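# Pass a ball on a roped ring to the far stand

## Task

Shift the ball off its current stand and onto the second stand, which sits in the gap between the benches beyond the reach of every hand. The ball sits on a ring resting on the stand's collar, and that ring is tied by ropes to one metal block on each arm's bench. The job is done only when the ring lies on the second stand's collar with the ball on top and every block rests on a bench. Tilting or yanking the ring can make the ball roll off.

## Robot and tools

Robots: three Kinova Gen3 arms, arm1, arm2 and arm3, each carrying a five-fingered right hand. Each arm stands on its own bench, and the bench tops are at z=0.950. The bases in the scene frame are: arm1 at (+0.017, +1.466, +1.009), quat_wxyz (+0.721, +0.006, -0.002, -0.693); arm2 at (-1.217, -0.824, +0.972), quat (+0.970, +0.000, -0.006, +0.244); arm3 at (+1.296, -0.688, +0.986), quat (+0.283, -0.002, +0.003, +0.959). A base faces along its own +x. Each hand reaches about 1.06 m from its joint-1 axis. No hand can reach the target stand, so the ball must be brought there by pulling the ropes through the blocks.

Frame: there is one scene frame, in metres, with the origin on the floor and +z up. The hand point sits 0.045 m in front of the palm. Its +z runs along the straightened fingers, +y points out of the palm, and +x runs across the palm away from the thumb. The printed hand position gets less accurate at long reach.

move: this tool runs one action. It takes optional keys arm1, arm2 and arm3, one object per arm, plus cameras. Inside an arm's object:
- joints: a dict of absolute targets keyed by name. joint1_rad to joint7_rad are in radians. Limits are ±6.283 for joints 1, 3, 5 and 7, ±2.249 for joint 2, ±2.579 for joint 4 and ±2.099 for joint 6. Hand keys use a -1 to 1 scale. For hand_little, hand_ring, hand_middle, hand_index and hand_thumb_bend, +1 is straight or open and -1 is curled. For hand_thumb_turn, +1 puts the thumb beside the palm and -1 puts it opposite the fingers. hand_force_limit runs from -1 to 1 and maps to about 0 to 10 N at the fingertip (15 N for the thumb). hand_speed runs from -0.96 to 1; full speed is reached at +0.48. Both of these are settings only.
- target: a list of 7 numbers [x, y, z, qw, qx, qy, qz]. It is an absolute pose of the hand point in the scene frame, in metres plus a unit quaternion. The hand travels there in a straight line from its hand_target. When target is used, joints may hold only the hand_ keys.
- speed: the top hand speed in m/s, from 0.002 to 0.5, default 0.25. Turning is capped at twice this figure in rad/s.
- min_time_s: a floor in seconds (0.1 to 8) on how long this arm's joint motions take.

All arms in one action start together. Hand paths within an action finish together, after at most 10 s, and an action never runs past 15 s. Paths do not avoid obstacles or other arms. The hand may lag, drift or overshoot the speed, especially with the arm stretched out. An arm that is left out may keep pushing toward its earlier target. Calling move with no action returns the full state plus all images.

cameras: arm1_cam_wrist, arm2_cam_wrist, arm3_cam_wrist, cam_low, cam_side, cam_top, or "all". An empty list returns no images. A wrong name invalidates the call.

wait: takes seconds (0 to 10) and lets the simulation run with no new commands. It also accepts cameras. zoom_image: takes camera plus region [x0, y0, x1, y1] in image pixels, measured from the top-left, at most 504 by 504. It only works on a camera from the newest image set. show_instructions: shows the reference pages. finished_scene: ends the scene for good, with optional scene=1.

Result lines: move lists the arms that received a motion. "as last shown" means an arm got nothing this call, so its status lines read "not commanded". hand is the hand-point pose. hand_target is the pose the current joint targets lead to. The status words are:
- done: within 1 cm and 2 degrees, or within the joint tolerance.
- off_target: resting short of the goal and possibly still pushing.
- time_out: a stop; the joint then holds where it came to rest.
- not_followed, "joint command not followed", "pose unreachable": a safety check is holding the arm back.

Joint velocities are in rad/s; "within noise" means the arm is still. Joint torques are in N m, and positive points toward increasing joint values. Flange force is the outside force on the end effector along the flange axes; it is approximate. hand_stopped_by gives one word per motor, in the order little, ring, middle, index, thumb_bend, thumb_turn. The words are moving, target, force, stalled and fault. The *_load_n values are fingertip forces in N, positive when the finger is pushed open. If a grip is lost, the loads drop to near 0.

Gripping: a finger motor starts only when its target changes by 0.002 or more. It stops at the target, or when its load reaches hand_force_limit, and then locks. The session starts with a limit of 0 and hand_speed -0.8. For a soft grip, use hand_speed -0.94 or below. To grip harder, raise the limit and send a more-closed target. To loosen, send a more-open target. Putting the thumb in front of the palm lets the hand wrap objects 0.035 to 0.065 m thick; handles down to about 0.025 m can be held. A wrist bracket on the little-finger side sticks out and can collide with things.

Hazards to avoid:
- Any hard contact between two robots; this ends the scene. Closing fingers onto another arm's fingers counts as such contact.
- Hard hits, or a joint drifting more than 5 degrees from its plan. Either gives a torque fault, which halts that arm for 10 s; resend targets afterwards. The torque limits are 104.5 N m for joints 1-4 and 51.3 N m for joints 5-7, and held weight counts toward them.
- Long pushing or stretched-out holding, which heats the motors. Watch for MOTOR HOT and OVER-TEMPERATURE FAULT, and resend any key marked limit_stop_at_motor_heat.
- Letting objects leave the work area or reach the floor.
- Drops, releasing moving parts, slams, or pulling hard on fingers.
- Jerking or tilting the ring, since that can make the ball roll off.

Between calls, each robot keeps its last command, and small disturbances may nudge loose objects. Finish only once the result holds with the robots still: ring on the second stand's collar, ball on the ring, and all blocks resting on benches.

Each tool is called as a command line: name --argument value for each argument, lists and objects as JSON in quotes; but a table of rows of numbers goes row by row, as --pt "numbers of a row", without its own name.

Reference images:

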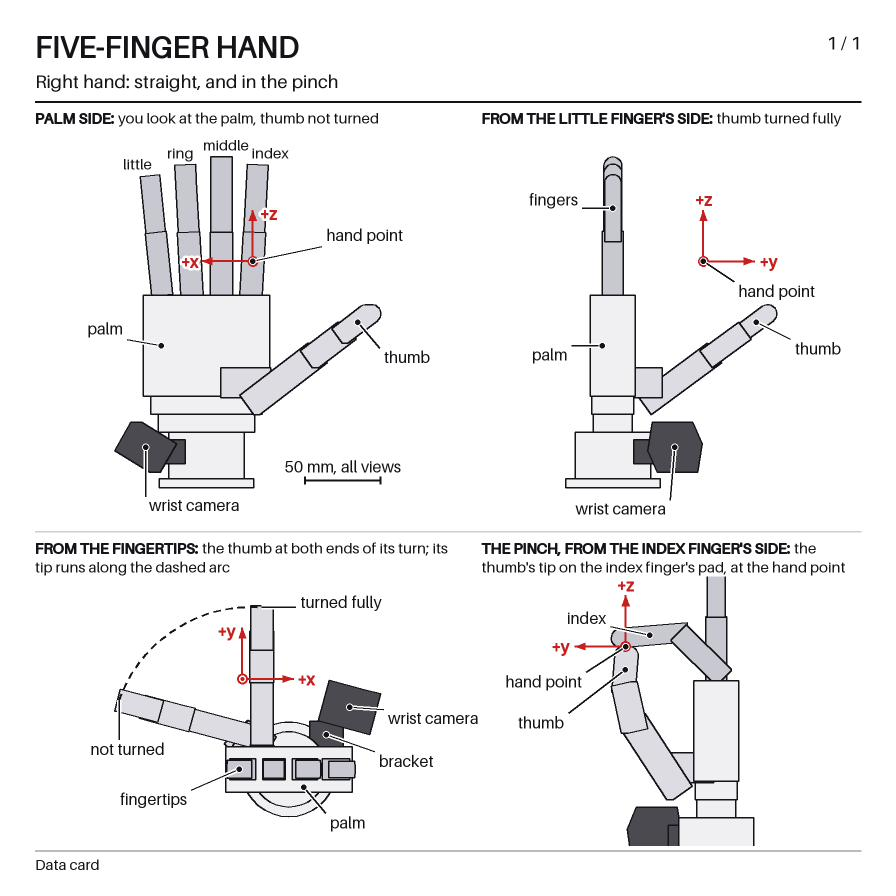

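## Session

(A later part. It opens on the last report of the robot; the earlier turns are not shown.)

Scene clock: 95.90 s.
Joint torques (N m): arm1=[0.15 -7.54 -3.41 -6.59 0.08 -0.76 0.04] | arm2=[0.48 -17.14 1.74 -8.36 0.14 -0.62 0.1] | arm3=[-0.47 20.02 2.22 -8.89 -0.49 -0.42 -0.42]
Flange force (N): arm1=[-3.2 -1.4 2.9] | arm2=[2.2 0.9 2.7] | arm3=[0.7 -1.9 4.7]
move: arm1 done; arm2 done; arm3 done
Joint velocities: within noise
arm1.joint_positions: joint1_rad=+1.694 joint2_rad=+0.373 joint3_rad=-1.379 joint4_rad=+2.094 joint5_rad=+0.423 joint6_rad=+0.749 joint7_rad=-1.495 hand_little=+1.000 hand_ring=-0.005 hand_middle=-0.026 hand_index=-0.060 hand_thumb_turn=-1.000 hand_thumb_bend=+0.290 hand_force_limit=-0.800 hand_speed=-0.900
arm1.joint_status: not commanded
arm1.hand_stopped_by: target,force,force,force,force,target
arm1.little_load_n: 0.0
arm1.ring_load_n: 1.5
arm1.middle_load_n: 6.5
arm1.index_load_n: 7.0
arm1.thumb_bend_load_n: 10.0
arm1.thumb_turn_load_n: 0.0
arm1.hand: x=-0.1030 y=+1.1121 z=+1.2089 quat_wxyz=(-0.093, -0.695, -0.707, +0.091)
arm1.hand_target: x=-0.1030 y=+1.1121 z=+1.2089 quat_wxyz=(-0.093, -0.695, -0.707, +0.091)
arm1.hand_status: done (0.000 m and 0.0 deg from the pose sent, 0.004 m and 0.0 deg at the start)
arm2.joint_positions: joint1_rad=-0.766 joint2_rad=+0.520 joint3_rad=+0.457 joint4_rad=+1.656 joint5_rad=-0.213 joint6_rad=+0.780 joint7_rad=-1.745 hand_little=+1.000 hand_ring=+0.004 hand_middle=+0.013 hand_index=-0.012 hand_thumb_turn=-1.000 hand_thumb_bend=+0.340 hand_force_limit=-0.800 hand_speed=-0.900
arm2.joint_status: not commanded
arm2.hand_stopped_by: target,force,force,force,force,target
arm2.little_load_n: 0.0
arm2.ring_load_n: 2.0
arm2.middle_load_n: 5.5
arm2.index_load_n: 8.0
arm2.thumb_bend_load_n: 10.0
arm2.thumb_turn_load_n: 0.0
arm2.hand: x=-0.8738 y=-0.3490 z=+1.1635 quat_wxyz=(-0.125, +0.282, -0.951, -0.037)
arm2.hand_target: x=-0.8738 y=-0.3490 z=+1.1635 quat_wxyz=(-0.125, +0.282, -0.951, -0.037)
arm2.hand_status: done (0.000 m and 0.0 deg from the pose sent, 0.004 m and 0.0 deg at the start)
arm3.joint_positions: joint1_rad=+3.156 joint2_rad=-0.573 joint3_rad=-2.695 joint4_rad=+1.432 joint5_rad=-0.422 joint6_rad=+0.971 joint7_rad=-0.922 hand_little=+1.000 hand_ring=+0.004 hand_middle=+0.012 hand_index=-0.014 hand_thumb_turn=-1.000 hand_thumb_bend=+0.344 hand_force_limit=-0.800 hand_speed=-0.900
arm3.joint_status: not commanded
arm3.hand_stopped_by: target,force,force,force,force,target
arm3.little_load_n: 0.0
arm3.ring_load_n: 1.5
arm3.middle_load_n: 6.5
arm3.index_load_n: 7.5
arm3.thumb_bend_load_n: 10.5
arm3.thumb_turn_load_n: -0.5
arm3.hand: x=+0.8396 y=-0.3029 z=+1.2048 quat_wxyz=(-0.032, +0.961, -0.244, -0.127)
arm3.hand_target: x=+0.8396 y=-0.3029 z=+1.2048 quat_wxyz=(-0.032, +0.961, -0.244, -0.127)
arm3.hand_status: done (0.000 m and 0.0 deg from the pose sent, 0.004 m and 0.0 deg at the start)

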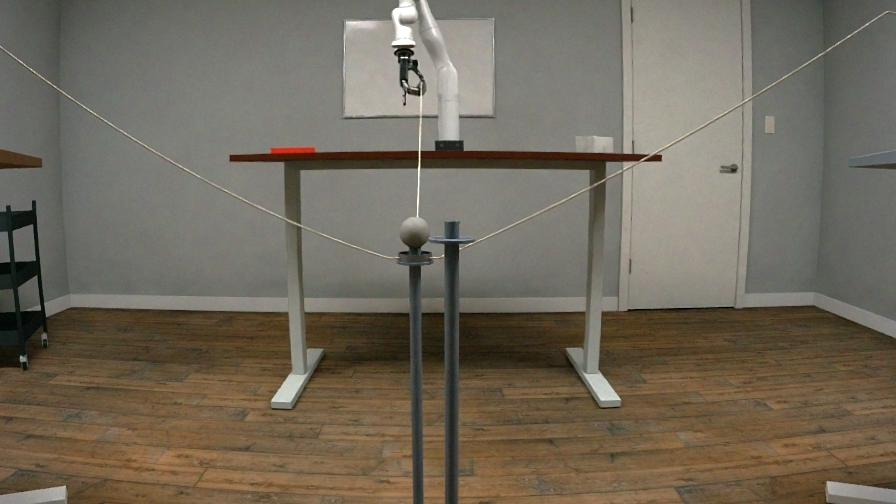

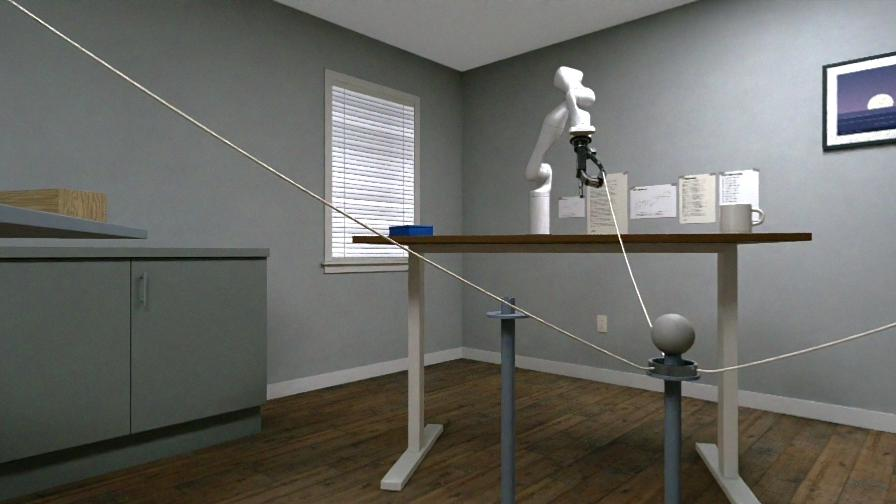

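move --arm1 '{"target": [-0.1030, 1.1121, 1.2149, 0.0931, 0.6949, 0.7072, -0.0915], "speed": 0.01}' --arm2 '{"target": [-0.8738, -0.3490, 1.1695, 0.1251, -0.2816, 0.9506, 0.0371], "speed": 0.01}' --arm3 '{"target": [0.8396, -0.3029, 1.2108, 0.0321, -0.9609, 0.2441, 0.1265], "speed": 0.01}' --cameras '["cam_low", "cam_side"]'

zoom_image --camera "cam_low" --region '[340, 180, 490, 280]'

zoom_image --camera "cam_side" --region '[620, 290, 720, 400]'

Scene clock: 97.40 s.
Joint torques (N m): arm1=[0.11 -7.35 -3.39 -6.73 0.06 -0.78 0.04] | arm2=[0.47 -17.19 1.67 -8.38 0.11 -0.56 0.11] | arm3=[-0.45 20.02 2.27 -8.96 -0.46 -0.36 -0.41]
Flange force (N): arm1=[-3.1 -1.5 2.7] | arm2=[1.9 1.0 3.0] | arm3=[0.7 -1.9 4.9]
move: arm1 done; arm2 done; arm3 done
Joint velocities: within noise
arm1.joint_positions: joint1_rad=+1.714 joint2_rad=+0.366 joint3_rad=-1.400 joint4_rad=+2.082 joint5_rad=+0.407 joint6_rad=+0.768 joint7_rad=-1.481 hand_little=+1.000 hand_ring=-0.005 hand_middle=-0.026 hand_index=-0.060 hand_thumb_turn=-1.000 hand_thumb_bend=+0.290 hand_force_limit=-0.800 hand_speed=-0.900
arm1.joint_status: not commanded
arm1.hand_stopped_by: target,force,force,force,force,target
arm1.little_load_n: 0.0
arm1.ring_load_n: 1.0
arm1.middle_load_n: 6.5
arm1.index_load_n: 7.0
arm1.thumb_bend_load_n: 10.0
arm1.thumb_turn_load_n: 0.0
arm1.hand: x=-0.1030 y=+1.1121 z=+1.2149 quat_wxyz=(-0.093, -0.695, -0.707, +0.091)
arm1.hand_target: x=-0.1030 y=+1.1121 z=+1.2149 quat_wxyz=(-0.093, -0.695, -0.707, +0.091)
arm1.hand_status: done (0.000 m and 0.0 deg from the pose sent, 0.006 m and 0.0 deg at the start)
arm2.joint_positions: joint1_rad=-0.769 joint2_rad=+0.512 joint3_rad=+0.460 joint4_rad=+1.646 joint5_rad=-0.208 joint6_rad=+0.797 joint7_rad=-1.748 hand_little=+1.000 hand_ring=+0.004 hand_middle=+0.013 hand_index=-0.012 hand_thumb_turn=-1.000 hand_thumb_bend=+0.340 hand_force_limit=-0.800 hand_speed=-0.900
arm2.joint_status: not commanded
arm2.hand_stopped_by: target,force,force,force,force,target
arm2.little_load_n: 0.0
arm2.ring_load_n: 2.0
arm2.middle_load_n: 5.5
arm2.index_load_n: 7.5
arm2.thumb_bend_load_n: 10.0
arm2.thumb_turn_load_n: 0.0
arm2.hand: x=-0.8738 y=-0.3490 z=+1.1695 quat_wxyz=(-0.125, +0.282, -0.951, -0.037)
arm2.hand_target: x=-0.8738 y=-0.3490 z=+1.1695 quat_wxyz=(-0.125, +0.282, -0.951, -0.037)
arm2.hand_status: done (0.000 m and 0.0 deg from the pose sent, 0.006 m and 0.0 deg at the start)
arm3.joint_positions: joint1_rad=+3.155 joint2_rad=-0.568 joint3_rad=-2.692 joint4_rad=+1.421 joint5_rad=-0.417 joint6_rad=+0.987 joint7_rad=-0.928 hand_little=+1.000 hand_ring=+0.004 hand_middle=+0.012 hand_index=-0.014 hand_thumb_turn=-1.000 hand_thumb_bend=+0.344 hand_force_limit=-0.800 hand_speed=-0.900
arm3.joint_status: not commanded
arm3.hand_stopped_by: target,force,force,force,force,target
arm3.little_load_n: 0.0
arm3.ring_load_n: 1.0
arm3.middle_load_n: 6.5
arm3.index_load_n: 8.0
arm3.thumb_bend_load_n: 10.0
arm3.thumb_turn_load_n: -0.5
arm3.hand: x=+0.8396 y=-0.3029 z=+1.2108 quat_wxyz=(-0.032, +0.961, -0.244, -0.127)
arm3.hand_target: x=+0.8396 y=-0.3029 z=+1.2108 quat_wxyz=(-0.032, +0.961, -0.244, -0.127)
arm3.hand_status: done (0.000 m and 0.0 deg from the pose sent, 0.006 m and 0.0 deg at the start)

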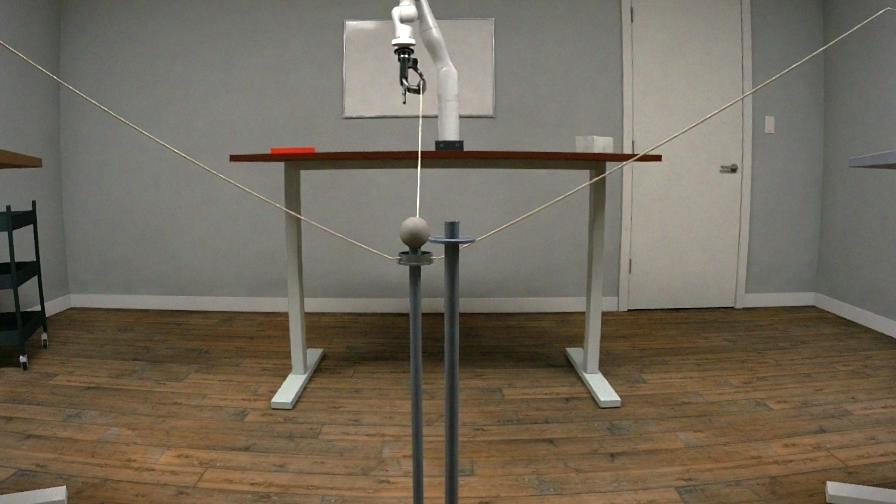

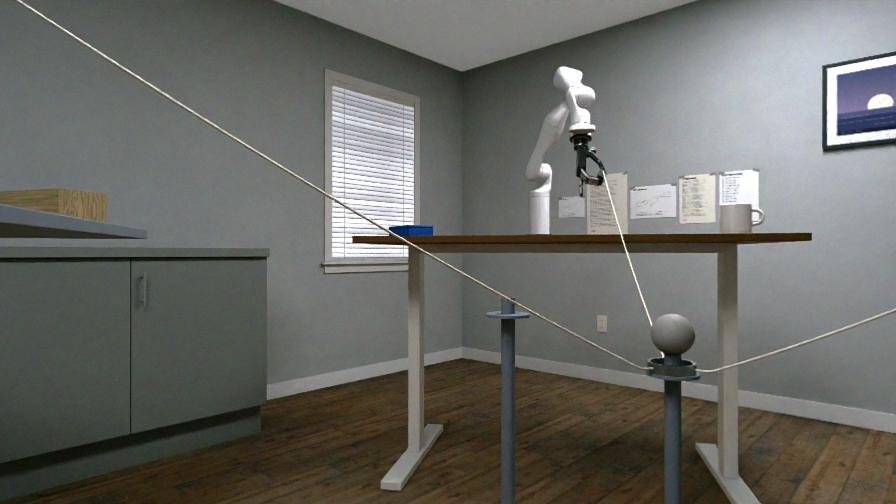

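Scaled by 3.360 from the camera's image (finer frame: 1280x720).

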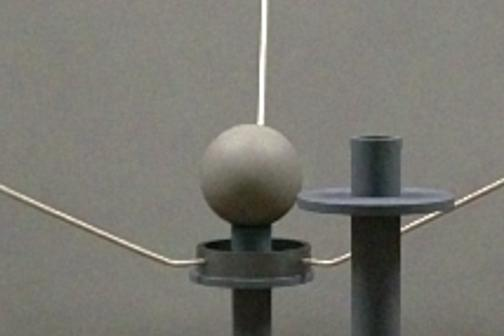

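Scaled by 4.582 from the camera's image (finer frame: 1280x720).

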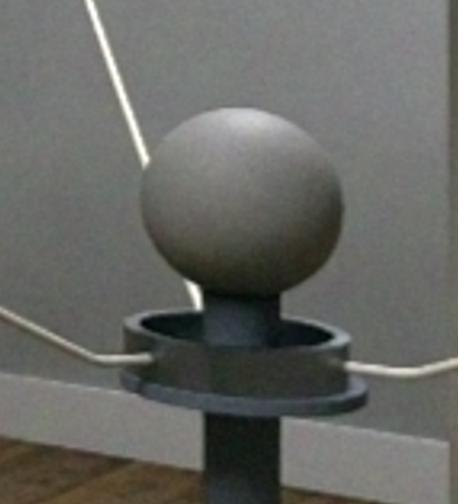

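move --arm1 '{"target": [-0.1030, 1.1146, 1.2209, 0.0931, 0.6949, 0.7072, -0.0915], "speed": 0.01}' --arm2 '{"target": [-0.8738, -0.3490, 1.1735, 0.1251, -0.2816, 0.9506, 0.0371], "speed": 0.01}' --arm3 '{"target": [0.8396, -0.3029, 1.2148, 0.0321, -0.9609, 0.2441, 0.1265], "speed": 0.01}' --cameras '["cam_low", "cam_side"]'

zoom_image --camera "cam_low" --region '[340, 180, 490, 280]'

zoom_image --camera "cam_side" --region '[620, 290, 720, 400]'

Scene clock: 99.13 s.
Joint torques (N m): arm1=[0.26 -6.95 -3.32 -6.71 0.09 -0.62 0.1] | arm2=[0.4 -17.28 1.66 -8.38 0.11 -0.45 0.15] | arm3=[-0.38 20.11 2.3 -8.92 -0.42 -0.34 -0.39]
Flange force (N): arm1=[-4.1 -1.4 3.7] | arm2=[1.6 1.1 3.5] | arm3=[0.2 -1.9 5.1]
move: arm1 done; arm2 done; arm3 done
Joint velocities: within noise
arm1.joint_positions: joint1_rad=+1.750 joint2_rad=+0.356 joint3_rad=-1.430 joint4_rad=+2.075 joint5_rad=+0.388 joint6_rad=+0.784 joint7_rad=-1.461 hand_little=+1.000 hand_ring=-0.005 hand_middle=-0.026 hand_index=-0.060 hand_thumb_turn=-1.000 hand_thumb_bend=+0.290 hand_force_limit=-0.800 hand_speed=-0.900
arm1.joint_status: not commanded
arm1.hand_stopped_by: target,force,force,force,force,target
arm1.little_load_n: 0.0
arm1.ring_load_n: 0.5
arm1.middle_load_n: 6.5
arm1.index_load_n: 8.0
arm1.thumb_bend_load_n: 9.5
arm1.thumb_turn_load_n: 0.0
arm1.hand: x=-0.1030 y=+1.1146 z=+1.2209 quat_wxyz=(-0.093, -0.695, -0.707, +0.091)
arm1.hand_target: x=-0.1030 y=+1.1146 z=+1.2209 quat_wxyz=(-0.093, -0.695, -0.707, +0.091)
arm1.hand_status: done (0.000 m and 0.0 deg from the pose sent, 0.007 m and 0.0 deg at the start)
arm2.joint_positions: joint1_rad=-0.770 joint2_rad=+0.507 joint3_rad=+0.463 joint4_rad=+1.640 joint5_rad=-0.206 joint6_rad=+0.808 joint7_rad=-1.750 hand_little=+1.000 hand_ring=+0.004 hand_middle=+0.013 hand_index=-0.012 hand_thumb_turn=-1.000 hand_thumb_bend=+0.340 hand_force_limit=-0.800 hand_speed=-0.900
arm2.joint_status: not commanded
arm2.hand_stopped_by: target,force,force,force,force,target
arm2.little_load_n: 0.0
arm2.ring_load_n: 1.5
arm2.middle_load_n: 5.5
arm2.index_load_n: 8.5
arm2.thumb_bend_load_n: 9.5
arm2.thumb_turn_load_n: 0.0
arm2.hand: x=-0.8738 y=-0.3490 z=+1.1735 quat_wxyz=(-0.125, +0.282, -0.951, -0.037)
arm2.hand_target: x=-0.8738 y=-0.3490 z=+1.1735 quat_wxyz=(-0.125, +0.282, -0.951, -0.037)
arm2.hand_status: done (0.000 m and 0.0 deg from the pose sent, 0.004 m and 0.0 deg at the start)
arm3.joint_positions: joint1_rad=+3.154 joint2_rad=-0.564 joint3_rad=-2.690 joint4_rad=+1.413 joint5_rad=-0.414 joint6_rad=+0.998 joint7_rad=-0.932 hand_little=+1.000 hand_ring=+0.004 hand_middle=+0.012 hand_index=-0.014 hand_thumb_turn=-1.000 hand_thumb_bend=+0.344 hand_force_limit=-0.800 hand_speed=-0.900
arm3.joint_status: not commanded
arm3.hand_stopped_by: target,force,force,force,force,target
arm3.little_load_n: 0.0
arm3.ring_load_n: 1.0
arm3.middle_load_n: 6.5
arm3.index_load_n: 8.0
arm3.thumb_bend_load_n: 10.5
arm3.thumb_turn_load_n: 0.0
arm3.hand: x=+0.8396 y=-0.3029 z=+1.2148 quat_wxyz=(-0.032, +0.961, -0.244, -0.127)
arm3.hand_target: x=+0.8396 y=-0.3029 z=+1.2148 quat_wxyz=(-0.032, +0.961, -0.244, -0.127)
arm3.hand_status: done (0.000 m and 0.0 deg from the pose sent, 0.004 m and 0.0 deg at the start)

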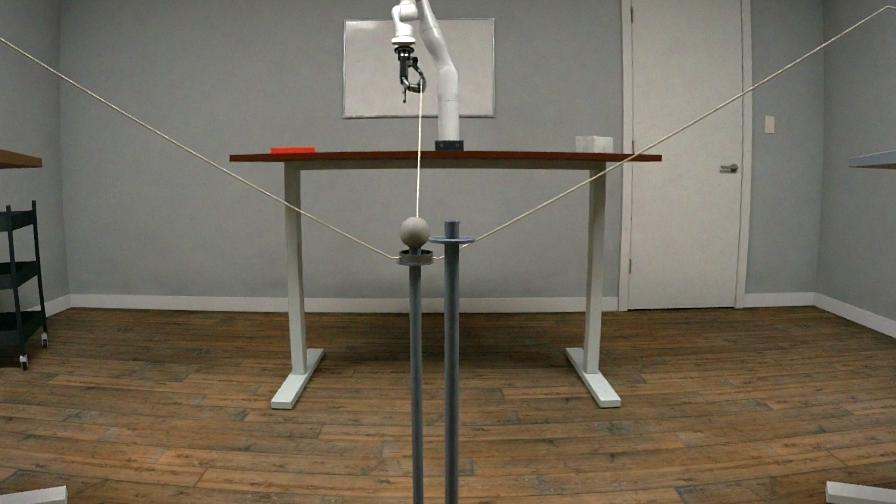

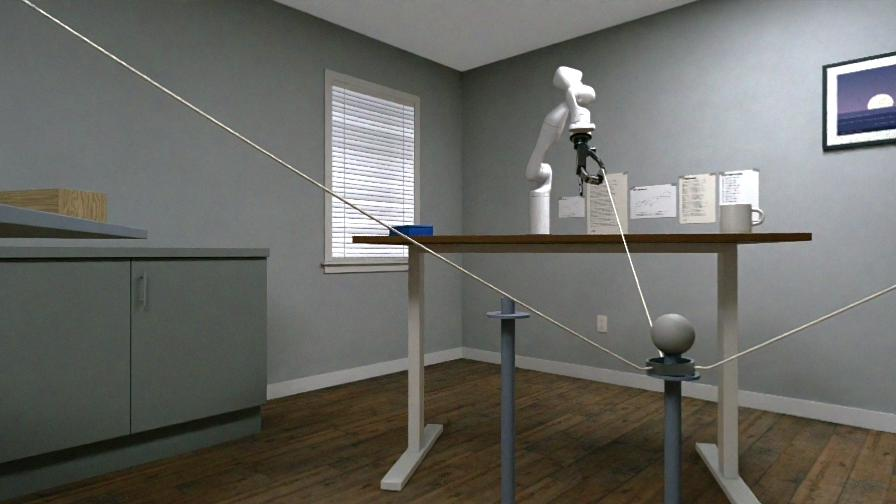

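Scaled by 3.360 from the camera's image (finer frame: 1280x720).

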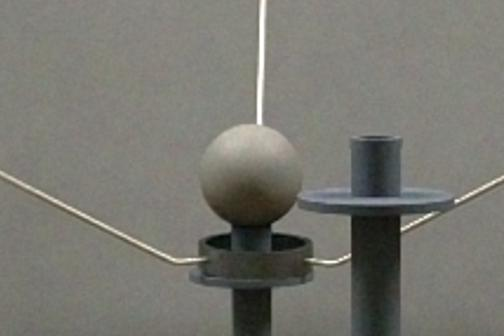

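Scaled by 4.582 from the camera's image (finer frame: 1280x720).

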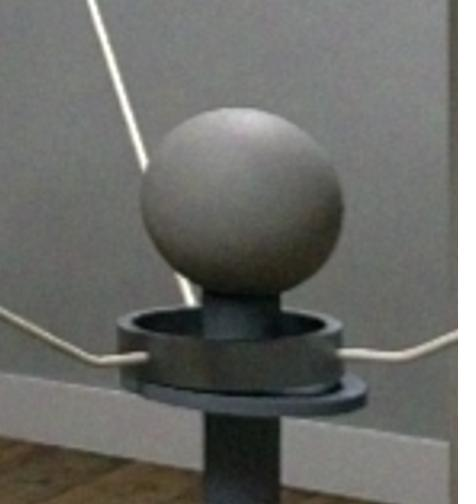

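move --arm1 '{"target": [-0.1065, 1.1171, 1.2359, 0.0931, 0.6949, 0.7072, -0.0915], "speed": 0.015}' --arm2 '{"target": [-0.8773, -0.3465, 1.1885, 0.1251, -0.2816, 0.9506, 0.0371], "speed": 0.015}' --arm3 '{"target": [0.8361, -0.3004, 1.2298, 0.0321, -0.9609, 0.2441, 0.1265], "speed": 0.015}' --cameras '["cam_low", "cam_side"]'

zoom_image --camera "cam_low" --region '[340, 180, 490, 280]'

zoom_image --camera "cam_side" --region '[620, 290, 720, 400]'

Scene clock: 101.83 s.
Joint torques (N m): arm1=[0.16 -6.46 -3.26 -7 0.07 -0.58 0.16] | arm2=[0.33 -17.09 1.56 -8.53 0.12 -0.43 0.12] | arm3=[-0.4 20.19 2.27 -9.07 -0.46 -0.36 -0.39]
Flange force (N): arm1=[-3.7 -1.5 3.3] | arm2=[1.5 0.8 3.5] | arm3=[0.1 -1.9 4.9]
move: arm1 done; arm2 done; arm3 done
Joint velocities: within noise
arm1.joint_positions: joint1_rad=+1.817 joint2_rad=+0.344 joint3_rad=-1.486 joint4_rad=+2.044 joint5_rad=+0.353 joint6_rad=+0.833 joint7_rad=-1.419 hand_little=+1.000 hand_ring=-0.005 hand_middle=-0.026 hand_index=-0.060 hand_thumb_turn=-1.000 hand_thumb_bend=+0.290 hand_force_limit=-0.800 hand_speed=-0.900
arm1.joint_status: not commanded
arm1.hand_stopped_by: target,force,force,force,force,target
arm1.little_load_n: 0.0
arm1.ring_load_n: 0.5
arm1.middle_load_n: 6.5
arm1.index_load_n: 7.5
arm1.thumb_bend_load_n: 10.0
arm1.thumb_turn_load_n: 0.0
arm1.hand: x=-0.1065 y=+1.1171 z=+1.2359 quat_wxyz=(-0.093, -0.695, -0.707, +0.091)
arm1.hand_target: x=-0.1065 y=+1.1171 z=+1.2359 quat_wxyz=(-0.093, -0.695, -0.707, +0.091)
arm1.hand_status: done (0.000 m and 0.0 deg from the pose sent, 0.016 m and 0.0 deg at the start)
arm2.joint_positions: joint1_rad=-0.786 joint2_rad=+0.490 joint3_rad=+0.473 joint4_rad=+1.615 joint5_rad=-0.193 joint6_rad=+0.850 joint7_rad=-1.767 hand_little=+1.000 hand_ring=+0.004 hand_middle=+0.013 hand_index=-0.012 hand_thumb_turn=-1.000 hand_thumb_bend=+0.340 hand_force_limit=-0.800 hand_speed=-0.900
arm2.joint_status: not commanded
arm2.hand_stopped_by: target,force,force,force,force,target
arm2.little_load_n: 0.0
arm2.ring_load_n: 1.0
arm2.middle_load_n: 5.5
arm2.index_load_n: 8.5
arm2.thumb_bend_load_n: 9.5
arm2.thumb_turn_load_n: 0.0
arm2.hand: x=-0.8773 y=-0.3465 z=+1.1885 quat_wxyz=(-0.125, +0.282, -0.951, -0.037)
arm2.hand_target: x=-0.8773 y=-0.3465 z=+1.1885 quat_wxyz=(-0.125, +0.282, -0.951, -0.037)
arm2.hand_status: done (0.000 m and 0.0 deg from the pose sent, 0.016 m and 0.0 deg at the start)
arm3.joint_positions: joint1_rad=+3.154 joint2_rad=-0.561 joint3_rad=-2.685 joint4_rad=+1.367 joint5_rad=-0.405 joint6_rad=+1.044 joint7_rad=-0.949 hand_little=+1.000 hand_ring=+0.004 hand_middle=+0.012 hand_index=-0.014 hand_thumb_turn=-1.000 hand_thumb_bend=+0.344 hand_force_limit=-0.800 hand_speed=-0.900
arm3.joint_status: not commanded
arm3.hand_stopped_by: target,force,force,force,force,target
arm3.little_load_n: 0.0
arm3.ring_load_n: 1.5
arm3.middle_load_n: 6.5
arm3.index_load_n: 8.0
arm3.thumb_bend_load_n: 10.5
arm3.thumb_turn_load_n: 0.0
arm3.hand: x=+0.8361 y=-0.3004 z=+1.2298 quat_wxyz=(-0.032, +0.961, -0.244, -0.127)
arm3.hand_target: x=+0.8361 y=-0.3004 z=+1.2298 quat_wxyz=(-0.032, +0.961, -0.244, -0.127)
arm3.hand_status: done (0.000 m and 0.0 deg from the pose sent, 0.016 m and 0.0 deg at the start)

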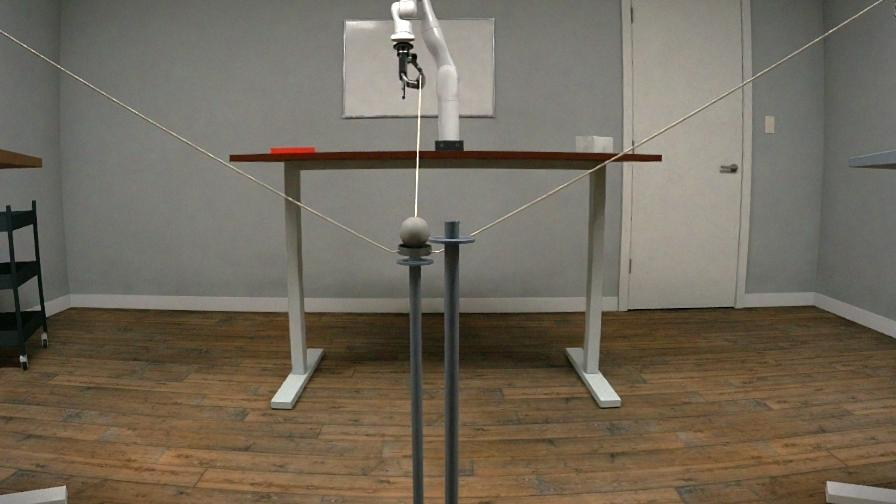

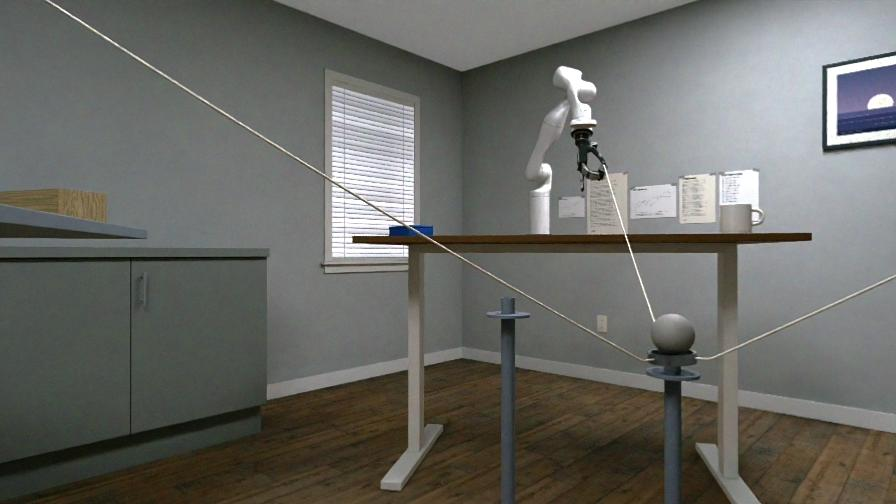

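Scaled by 3.360 from the camera's image (finer frame: 1280x720).

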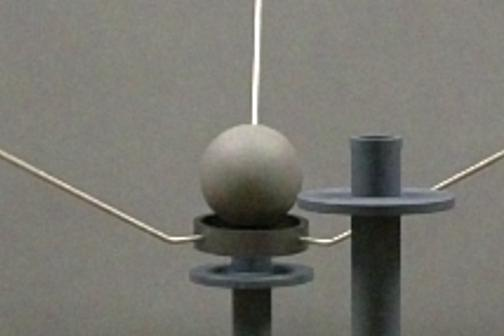

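Scaled by 4.582 from the camera's image (finer frame: 1280x720).

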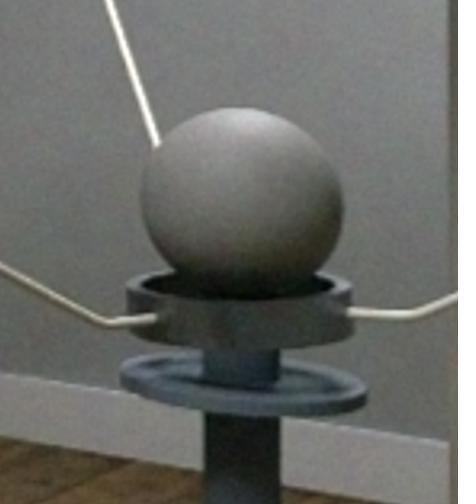

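move --arm1 '{"target": [-0.1065, 1.1181, 1.2509, 0.0931, 0.6949, 0.7072, -0.0915], "speed": 0.015}' --arm2 '{"target": [-0.8773, -0.3455, 1.2035, 0.1251, -0.2816, 0.9506, 0.0371], "speed": 0.015}' --arm3 '{"target": [0.8361, -0.2994, 1.2448, 0.0321, -0.9609, 0.2441, 0.1265], "speed": 0.015}' --cameras '["cam_low", "cam_side"]'

zoom_image --camera "cam_low" --region '[370, 190, 470, 280]'

zoom_image --camera "cam_side" --region '[620, 290, 720, 400]'

Scene clock: 103.90 s.
Joint torques (N m): arm1=[0.26 -5.85 -3.17 -7.23 0.04 -0.55 0.08] | arm2=[0.33 -17.04 1.59 -8.73 0.13 -0.46 0.14] | arm3=[-0.4 20.15 2.3 -9.17 -0.46 -0.33 -0.4]
Flange force (N): arm1=[-4.3 -1.9 3.6] | arm2=[1.4 0.9 3.6] | arm3=[0.0 -1.9 4.9]
move: arm1 done; arm2 done; arm3 done
Joint velocities: within noise
arm1.joint_positions: joint1_rad=+1.875 joint2_rad=+0.329 joint3_rad=-1.540 joint4_rad=+2.013 joint5_rad=+0.321 joint6_rad=+0.878 joint7_rad=-1.389 hand_little=+1.000 hand_ring=-0.005 hand_middle=-0.026 hand_index=-0.060 hand_thumb_turn=-1.000 hand_thumb_bend=+0.290 hand_force_limit=-0.800 hand_speed=-0.900
arm1.joint_status: not commanded
arm1.hand_stopped_by: target,force,force,force,force,target
arm1.little_load_n: 0.0
arm1.ring_load_n: 0.5
arm1.middle_load_n: 6.5
arm1.index_load_n: 8.0
arm1.thumb_bend_load_n: 10.0
arm1.thumb_turn_load_n: 0.0
arm1.hand: x=-0.1065 y=+1.1181 z=+1.2509 quat_wxyz=(-0.093, -0.695, -0.707, +0.091)
arm1.hand_target: x=-0.1065 y=+1.1181 z=+1.2509 quat_wxyz=(-0.093, -0.695, -0.707, +0.091)
arm1.hand_status: done (0.000 m and 0.0 deg from the pose sent, 0.015 m and 0.0 deg at the start)
arm2.joint_positions: joint1_rad=-0.792 joint2_rad=+0.476 joint3_rad=+0.480 joint4_rad=+1.585 joint5_rad=-0.184 joint6_rad=+0.894 joint7_rad=-1.774 hand_little=+1.000 hand_ring=+0.004 hand_middle=+0.013 hand_index=-0.012 hand_thumb_turn=-1.000 hand_thumb_bend=+0.340 hand_force_limit=-0.800 hand_speed=-0.900
arm2.joint_status: not commanded
arm2.hand_stopped_by: target,force,force,force,force,target
arm2.little_load_n: 0.0
arm2.ring_load_n: 1.5
arm2.middle_load_n: 5.5
arm2.index_load_n: 8.5
arm2.thumb_bend_load_n: 9.5
arm2.thumb_turn_load_n: 0.0
arm2.hand: x=-0.8773 y=-0.3455 z=+1.2035 quat_wxyz=(-0.125, +0.282, -0.951, -0.037)
arm2.hand_target: x=-0.8773 y=-0.3455 z=+1.2035 quat_wxyz=(-0.125, +0.282, -0.951, -0.037)
arm2.hand_status: done (0.000 m and 0.0 deg from the pose sent, 0.015 m and 0.0 deg at the start)
arm3.joint_positions: joint1_rad=+3.154 joint2_rad=-0.552 joint3_rad=-2.679 joint4_rad=+1.333 joint5_rad=-0.397 joint6_rad=+1.086 joint7_rad=-0.961 hand_little=+1.000 hand_ring=+0.004 hand_middle=+0.012 hand_index=-0.014 hand_thumb_turn=-1.000 hand_thumb_bend=+0.344 hand_force_limit=-0.800 hand_speed=-0.900
arm3.joint_status: not commanded
arm3.hand_stopped_by: target,force,force,force,force,target
arm3.little_load_n: 0.0
arm3.ring_load_n: 1.0
arm3.middle_load_n: 6.5
arm3.index_load_n: 8.5
arm3.thumb_bend_load_n: 10.0
arm3.thumb_turn_load_n: 0.0
arm3.hand: x=+0.8361 y=-0.2994 z=+1.2448 quat_wxyz=(-0.032, +0.961, -0.244, -0.127)
arm3.hand_target: x=+0.8361 y=-0.2994 z=+1.2448 quat_wxyz=(-0.032, +0.961, -0.244, -0.127)
arm3.hand_status: done (0.000 m and 0.0 deg from the pose sent, 0.015 m and 0.0 deg at the start)

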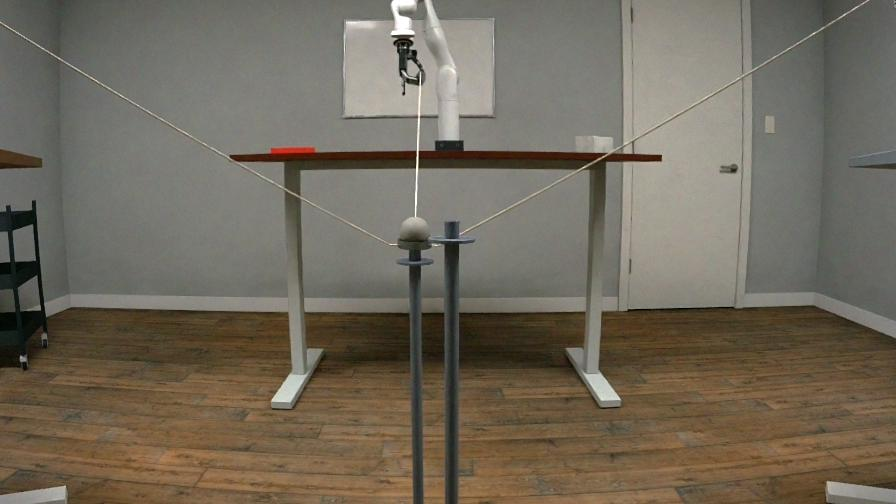

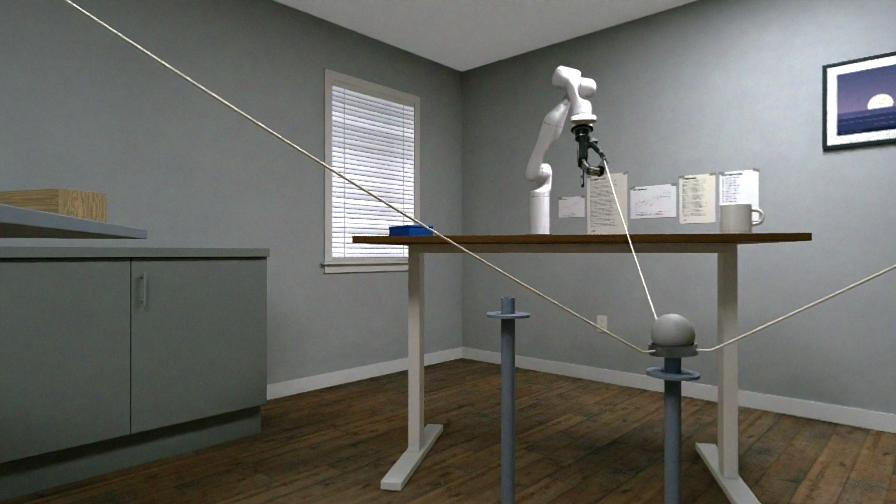

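Scaled by 5.040 from the camera's image (finer frame: 1280x720).

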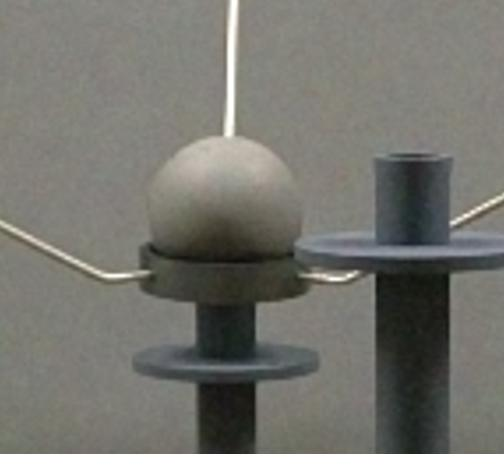

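Scaled by 4.582 from the camera's image (finer frame: 1280x720).

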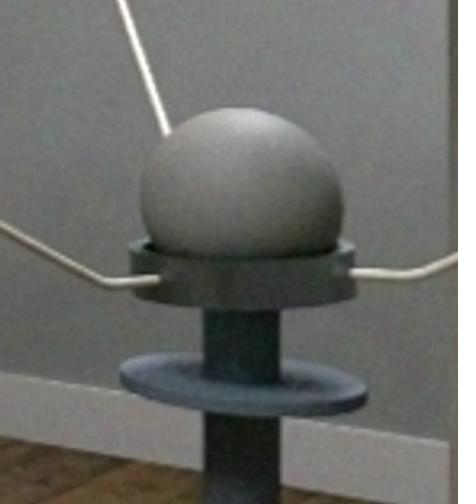

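move --arm1 '{"target": [-0.1065, 1.1181, 1.2659, 0.0931, 0.6949, 0.7072, -0.0915], "speed": 0.012}' --arm2 '{"target": [-0.8773, -0.3455, 1.2185, 0.1251, -0.2816, 0.9506, 0.0371], "speed": 0.012}' --arm3 '{"target": [0.8361, -0.2994, 1.2598, 0.0321, -0.9609, 0.2441, 0.1265], "speed": 0.012}' --cameras '["cam_low", "cam_side"]'

zoom_image --camera "cam_low" --region '[370, 190, 470, 280]'

zoom_image --camera "cam_side" --region '[620, 290, 720, 400]'

Scene clock: 105.97 s.
Joint torques (N m): arm1=[0.27 -5.45 -3.12 -7.35 0 -0.32 0.14] | arm2=[0.17 -17.19 1.38 -8.77 0.09 -0.27 0.16] | arm3=[-0.29 20.41 2.32 -9.17 -0.37 -0.17 -0.34]
Flange force (N): arm1=[-4.9 -2.3 4.4] | arm2=[0.6 0.9 4.4] | arm3=[-0.8 -1.9 5.5]
move: arm1 done; arm2 done; arm3 done
Joint velocities: within noise
arm1.joint_positions: joint1_rad=+1.924 joint2_rad=+0.316 joint3_rad=-1.590 joint4_rad=+1.979 joint5_rad=+0.295 joint6_rad=+0.925 joint7_rad=-1.367 hand_little=+1.000 hand_ring=-0.005 hand_middle=-0.026 hand_index=-0.060 hand_thumb_turn=-1.000 hand_thumb_bend=+0.290 hand_force_limit=-0.800 hand_speed=-0.900
arm1.joint_status: not commanded
arm1.hand_stopped_by: target,force,force,force,force,target
arm1.little_load_n: 0.0
arm1.ring_load_n: 0.0
arm1.middle_load_n: 6.5
arm1.index_load_n: 8.5
arm1.thumb_bend_load_n: 9.5
arm1.thumb_turn_load_n: 0.0
arm1.hand: x=-0.1065 y=+1.1181 z=+1.2659 quat_wxyz=(-0.093, -0.695, -0.707, +0.091)
arm1.hand_target: x=-0.1065 y=+1.1181 z=+1.2659 quat_wxyz=(-0.093, -0.695, -0.707, +0.091)
arm1.hand_status: done (0.000 m and 0.0 deg from the pose sent, 0.015 m and 0.0 deg at the start)
arm2.joint_positions: joint1_rad=-0.796 joint2_rad=+0.461 joint3_rad=+0.487 joint4_rad=+1.555 joint5_rad=-0.175 joint6_rad=+0.937 joint7_rad=-1.780 hand_little=+1.000 hand_ring=+0.004 hand_middle=+0.013 hand_index=-0.012 hand_thumb_turn=-1.000 hand_thumb_bend=+0.340 hand_force_limit=-0.800 hand_speed=-0.900
arm2.joint_status: not commanded
arm2.hand_stopped_by: target,force,force,force,force,target
arm2.little_load_n: 0.0
arm2.ring_load_n: 0.5
arm2.middle_load_n: 5.0
arm2.index_load_n: 9.5
arm2.thumb_bend_load_n: 9.5
arm2.thumb_turn_load_n: 0.0
arm2.hand: x=-0.8773 y=-0.3455 z=+1.2185 quat_wxyz=(-0.125, +0.282, -0.951, -0.037)
arm2.hand_target: x=-0.8773 y=-0.3455 z=+1.2185 quat_wxyz=(-0.125, +0.282, -0.951, -0.037)
arm2.hand_status: done (0.000 m and 0.0 deg from the pose sent, 0.015 m and 0.0 deg at the start)
arm3.joint_positions: joint1_rad=+3.154 joint2_rad=-0.543 joint3_rad=-2.674 joint4_rad=+1.300 joint5_rad=-0.388 joint6_rad=+1.127 joint7_rad=-0.973 hand_little=+1.000 hand_ring=+0.004 hand_middle=+0.012 hand_index=-0.014 hand_thumb_turn=-1.000 hand_thumb_bend=+0.344 hand_force_limit=-0.800 hand_speed=-0.900
arm3.joint_status: not commanded
arm3.hand_stopped_by: target,force,force,force,force,target
arm3.little_load_n: 0.0
arm3.ring_load_n: 0.5
arm3.middle_load_n: 6.5
arm3.index_load_n: 9.0
arm3.thumb_bend_load_n: 10.0
arm3.thumb_turn_load_n: 0.0
arm3.hand: x=+0.8361 y=-0.2994 z=+1.2598 quat_wxyz=(-0.032, +0.961, -0.244, -0.127)
arm3.hand_target: x=+0.8361 y=-0.2994 z=+1.2598 quat_wxyz=(-0.032, +0.961, -0.244, -0.127)
arm3.hand_status: done (0.000 m and 0.0 deg from the pose sent, 0.015 m and 0.0 deg at the start)

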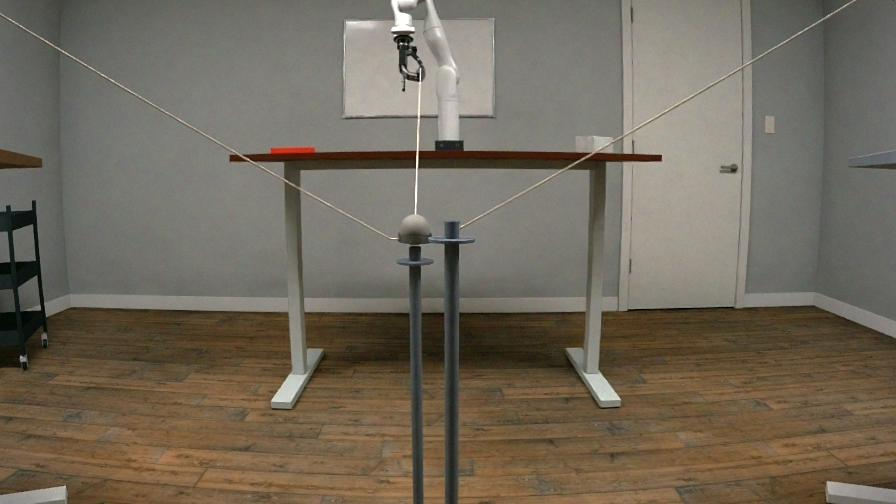

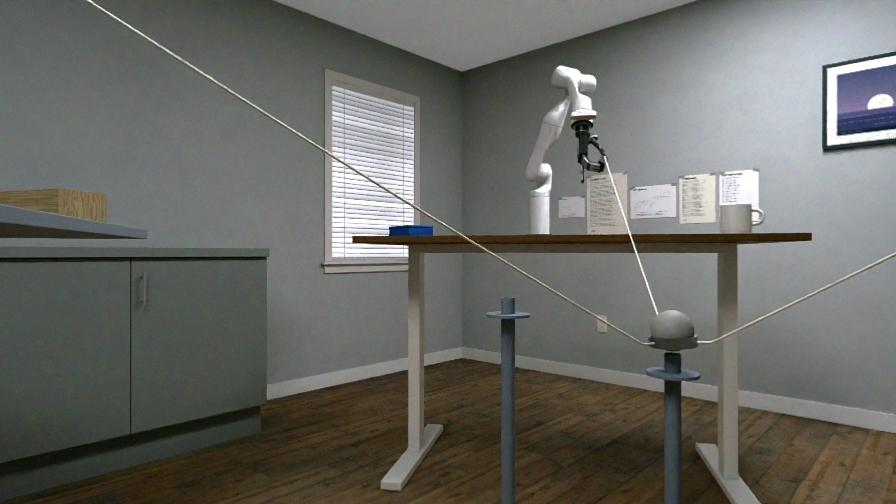

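Scaled by 5.040 from the camera's image (finer frame: 1280x720).

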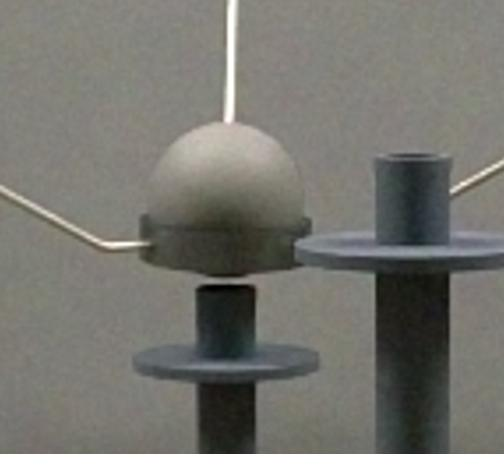

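Scaled by 4.582 from the camera's image (finer frame: 1280x720).

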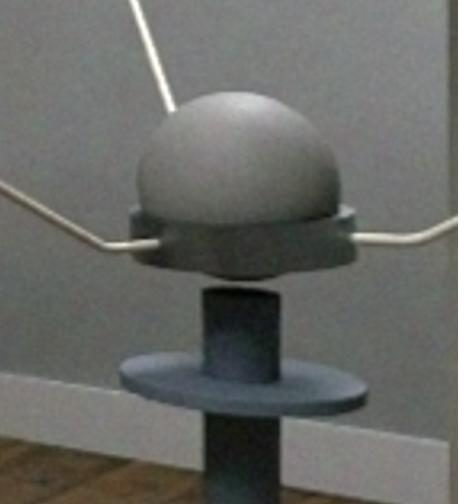

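zoom_image --camera "cam_side" --region '[460, 270, 560, 350]'

zoom_image --camera "cam_low" --region '[410, 200, 500, 270]'

Scaled by 5.040 from the camera's image (finer frame: 1280x720).

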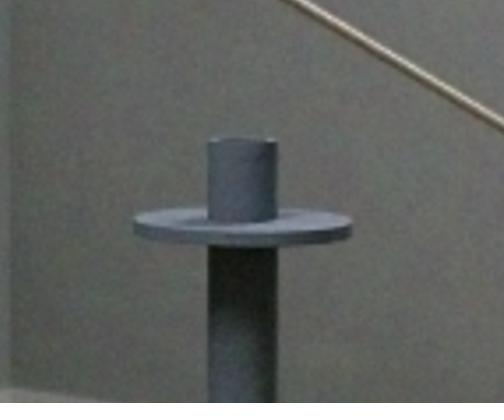

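Scaled by 5.600 from the camera's image (finer frame: 1280x720).

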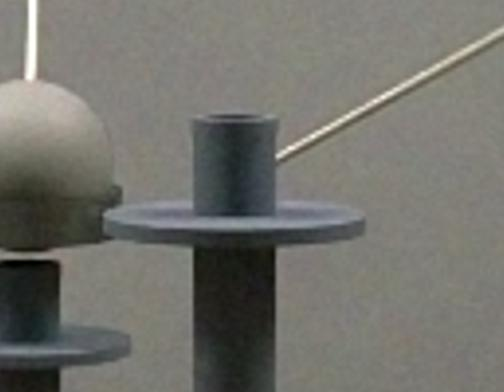

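move --arm1 '{"target": [-0.1065, 1.1181, 1.3159, 0.0931, 0.6949, 0.7072, -0.0915], "speed": 0.03}' --arm2 '{"target": [-0.8773, -0.3455, 1.2685, 0.1251, -0.2816, 0.9506, 0.0371], "speed": 0.03}' --arm3 '{"target": [0.8361, -0.2994, 1.3098, 0.0321, -0.9609, 0.2441, 0.1265], "speed": 0.03}' --cameras '["cam_low", "cam_side"]'

zoom_image --camera "cam_low" --region '[370, 160, 470, 280]'

zoom_image --camera "cam_side" --region '[620, 260, 720, 380]'

Scene clock: 112.30 s.
Joint torques (N m): arm1=[0.25 -3.79 -2.98 -7.91 -0.03 -0.35 0.14] | arm2=[0.16 -16.88 1.3 -9.28 0.07 -0.25 0.2] | arm3=[-0.29 20.4 2.26 -9.5 -0.38 -0.17 -0.37]
Flange force (N): arm1=[-5.7 -2.8 3.6] | arm2=[0.7 0.7 4.6] | arm3=[-0.9 -2.0 5.5]
move: arm1 done; arm2 done; arm3 done
Joint velocities: within noise
arm1.joint_positions: joint1_rad=+2.066 joint2_rad=+0.290 joint3_rad=-1.740 joint4_rad=+1.857 joint5_rad=+0.237 joint6_rad=+1.082 joint7_rad=-1.320 hand_little=+1.000 hand_ring=-0.005 hand_middle=-0.026 hand_index=-0.060 hand_thumb_turn=-1.000 hand_thumb_bend=+0.290 hand_force_limit=-0.800 hand_speed=-0.900
arm1.joint_status: not commanded
arm1.hand_stopped_by: target,force,force,force,force,target
arm1.little_load_n: 0.0
arm1.ring_load_n: 0.5
arm1.middle_load_n: 6.5
arm1.index_load_n: 8.0
arm1.thumb_bend_load_n: 9.5
arm1.thumb_turn_load_n: 0.0
arm1.hand: x=-0.1065 y=+1.1181 z=+1.3159 quat_wxyz=(-0.093, -0.695, -0.707, +0.091)
arm1.hand_target: x=-0.1065 y=+1.1181 z=+1.3159 quat_wxyz=(-0.093, -0.695, -0.707, +0.091)
arm1.hand_status: done (0.000 m and 0.0 deg from the pose sent, 0.050 m and 0.0 deg at the start)
arm2.joint_positions: joint1_rad=-0.802 joint2_rad=+0.422 joint3_rad=+0.504 joint4_rad=+1.446 joint5_rad=-0.153 joint6_rad=+1.082 joint7_rad=-1.793 hand_little=+1.000 hand_ring=+0.004 hand_middle=+0.013 hand_index=-0.012 hand_thumb_turn=-1.000 hand_thumb_bend=+0.340 hand_force_limit=-0.800 hand_speed=-0.900
arm2.joint_status: not commanded
arm2.hand_stopped_by: target,force,force,force,force,target
arm2.little_load_n: 0.0
arm2.ring_load_n: 0.5
arm2.middle_load_n: 5.5
arm2.index_load_n: 9.5
arm2.thumb_bend_load_n: 9.5
arm2.thumb_turn_load_n: 0.0
arm2.hand: x=-0.8773 y=-0.3455 z=+1.2685 quat_wxyz=(-0.125, +0.282, -0.951, -0.037)
arm2.hand_target: x=-0.8773 y=-0.3455 z=+1.2685 quat_wxyz=(-0.125, +0.282, -0.951, -0.037)
arm2.hand_status: done (0.000 m and 0.0 deg from the pose sent, 0.050 m and 0.0 deg at the start)
arm3.joint_positions: joint1_rad=+3.160 joint2_rad=-0.520 joint3_rad=-2.663 joint4_rad=+1.173 joint5_rad=-0.367 joint6_rad=+1.269 joint7_rad=-1.011 hand_little=+1.000 hand_ring=+0.004 hand_middle=+0.012 hand_index=-0.014 hand_thumb_turn=-1.000 hand_thumb_bend=+0.344 hand_force_limit=-0.800 hand_speed=-0.900
arm3.joint_status: not commanded
arm3.hand_stopped_by: target,force,force,force,force,target
arm3.little_load_n: 0.0
arm3.ring_load_n: 0.5
arm3.middle_load_n: 6.5
arm3.index_load_n: 9.0
arm3.thumb_bend_load_n: 10.0
arm3.thumb_turn_load_n: 0.0
arm3.hand: x=+0.8361 y=-0.2994 z=+1.3098 quat_wxyz=(-0.032, +0.961, -0.244, -0.127)
arm3.hand_target: x=+0.8361 y=-0.2994 z=+1.3098 quat_wxyz=(-0.032, +0.961, -0.244, -0.127)
arm3.hand_status: done (0.000 m and 0.0 deg from the pose sent, 0.050 m and 0.0 deg at the start)

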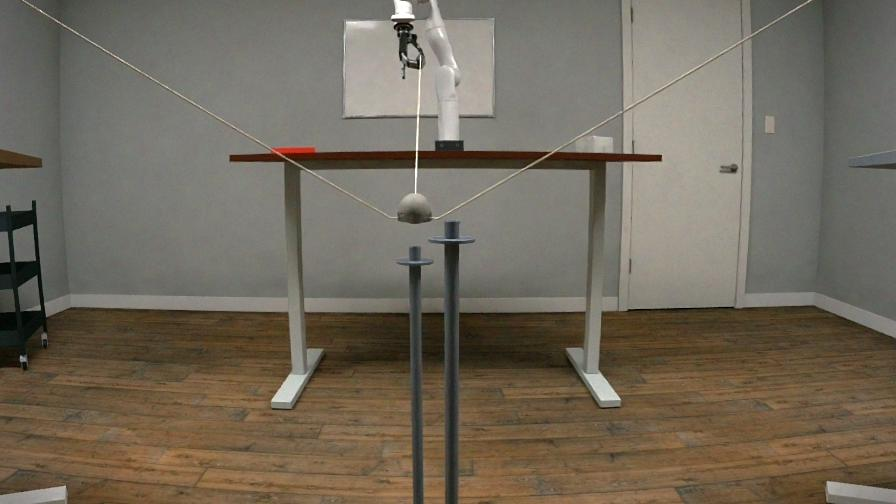

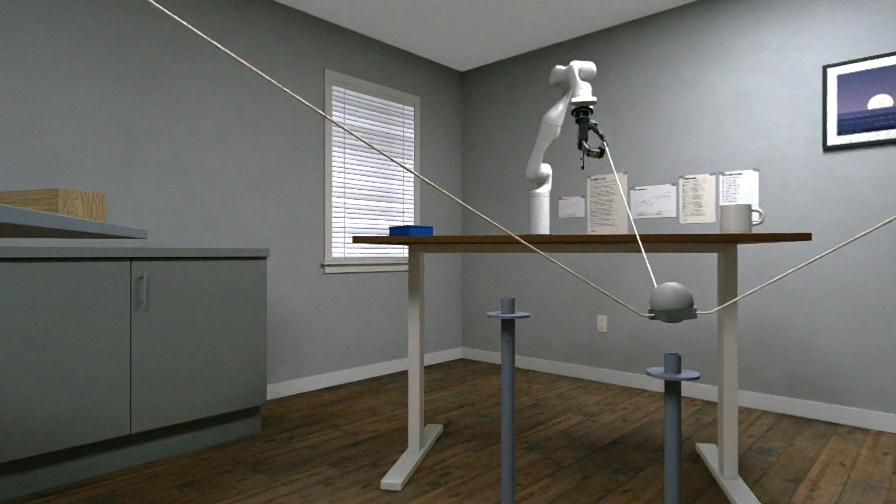

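Scaled by 4.200 from the camera's image (finer frame: 1280x720).

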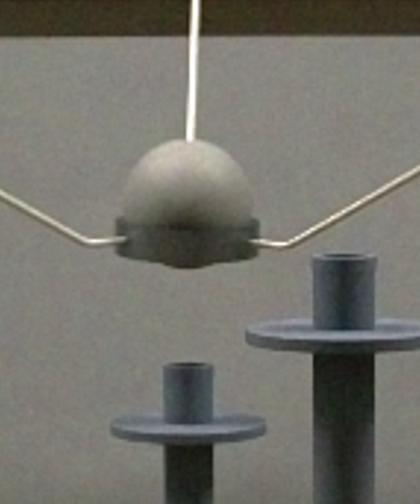

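Scaled by 4.200 from the camera's image (finer frame: 1280x720).

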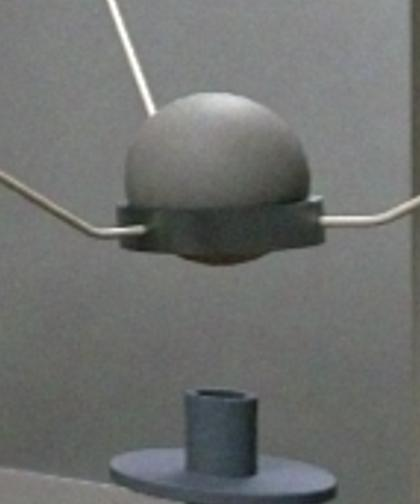

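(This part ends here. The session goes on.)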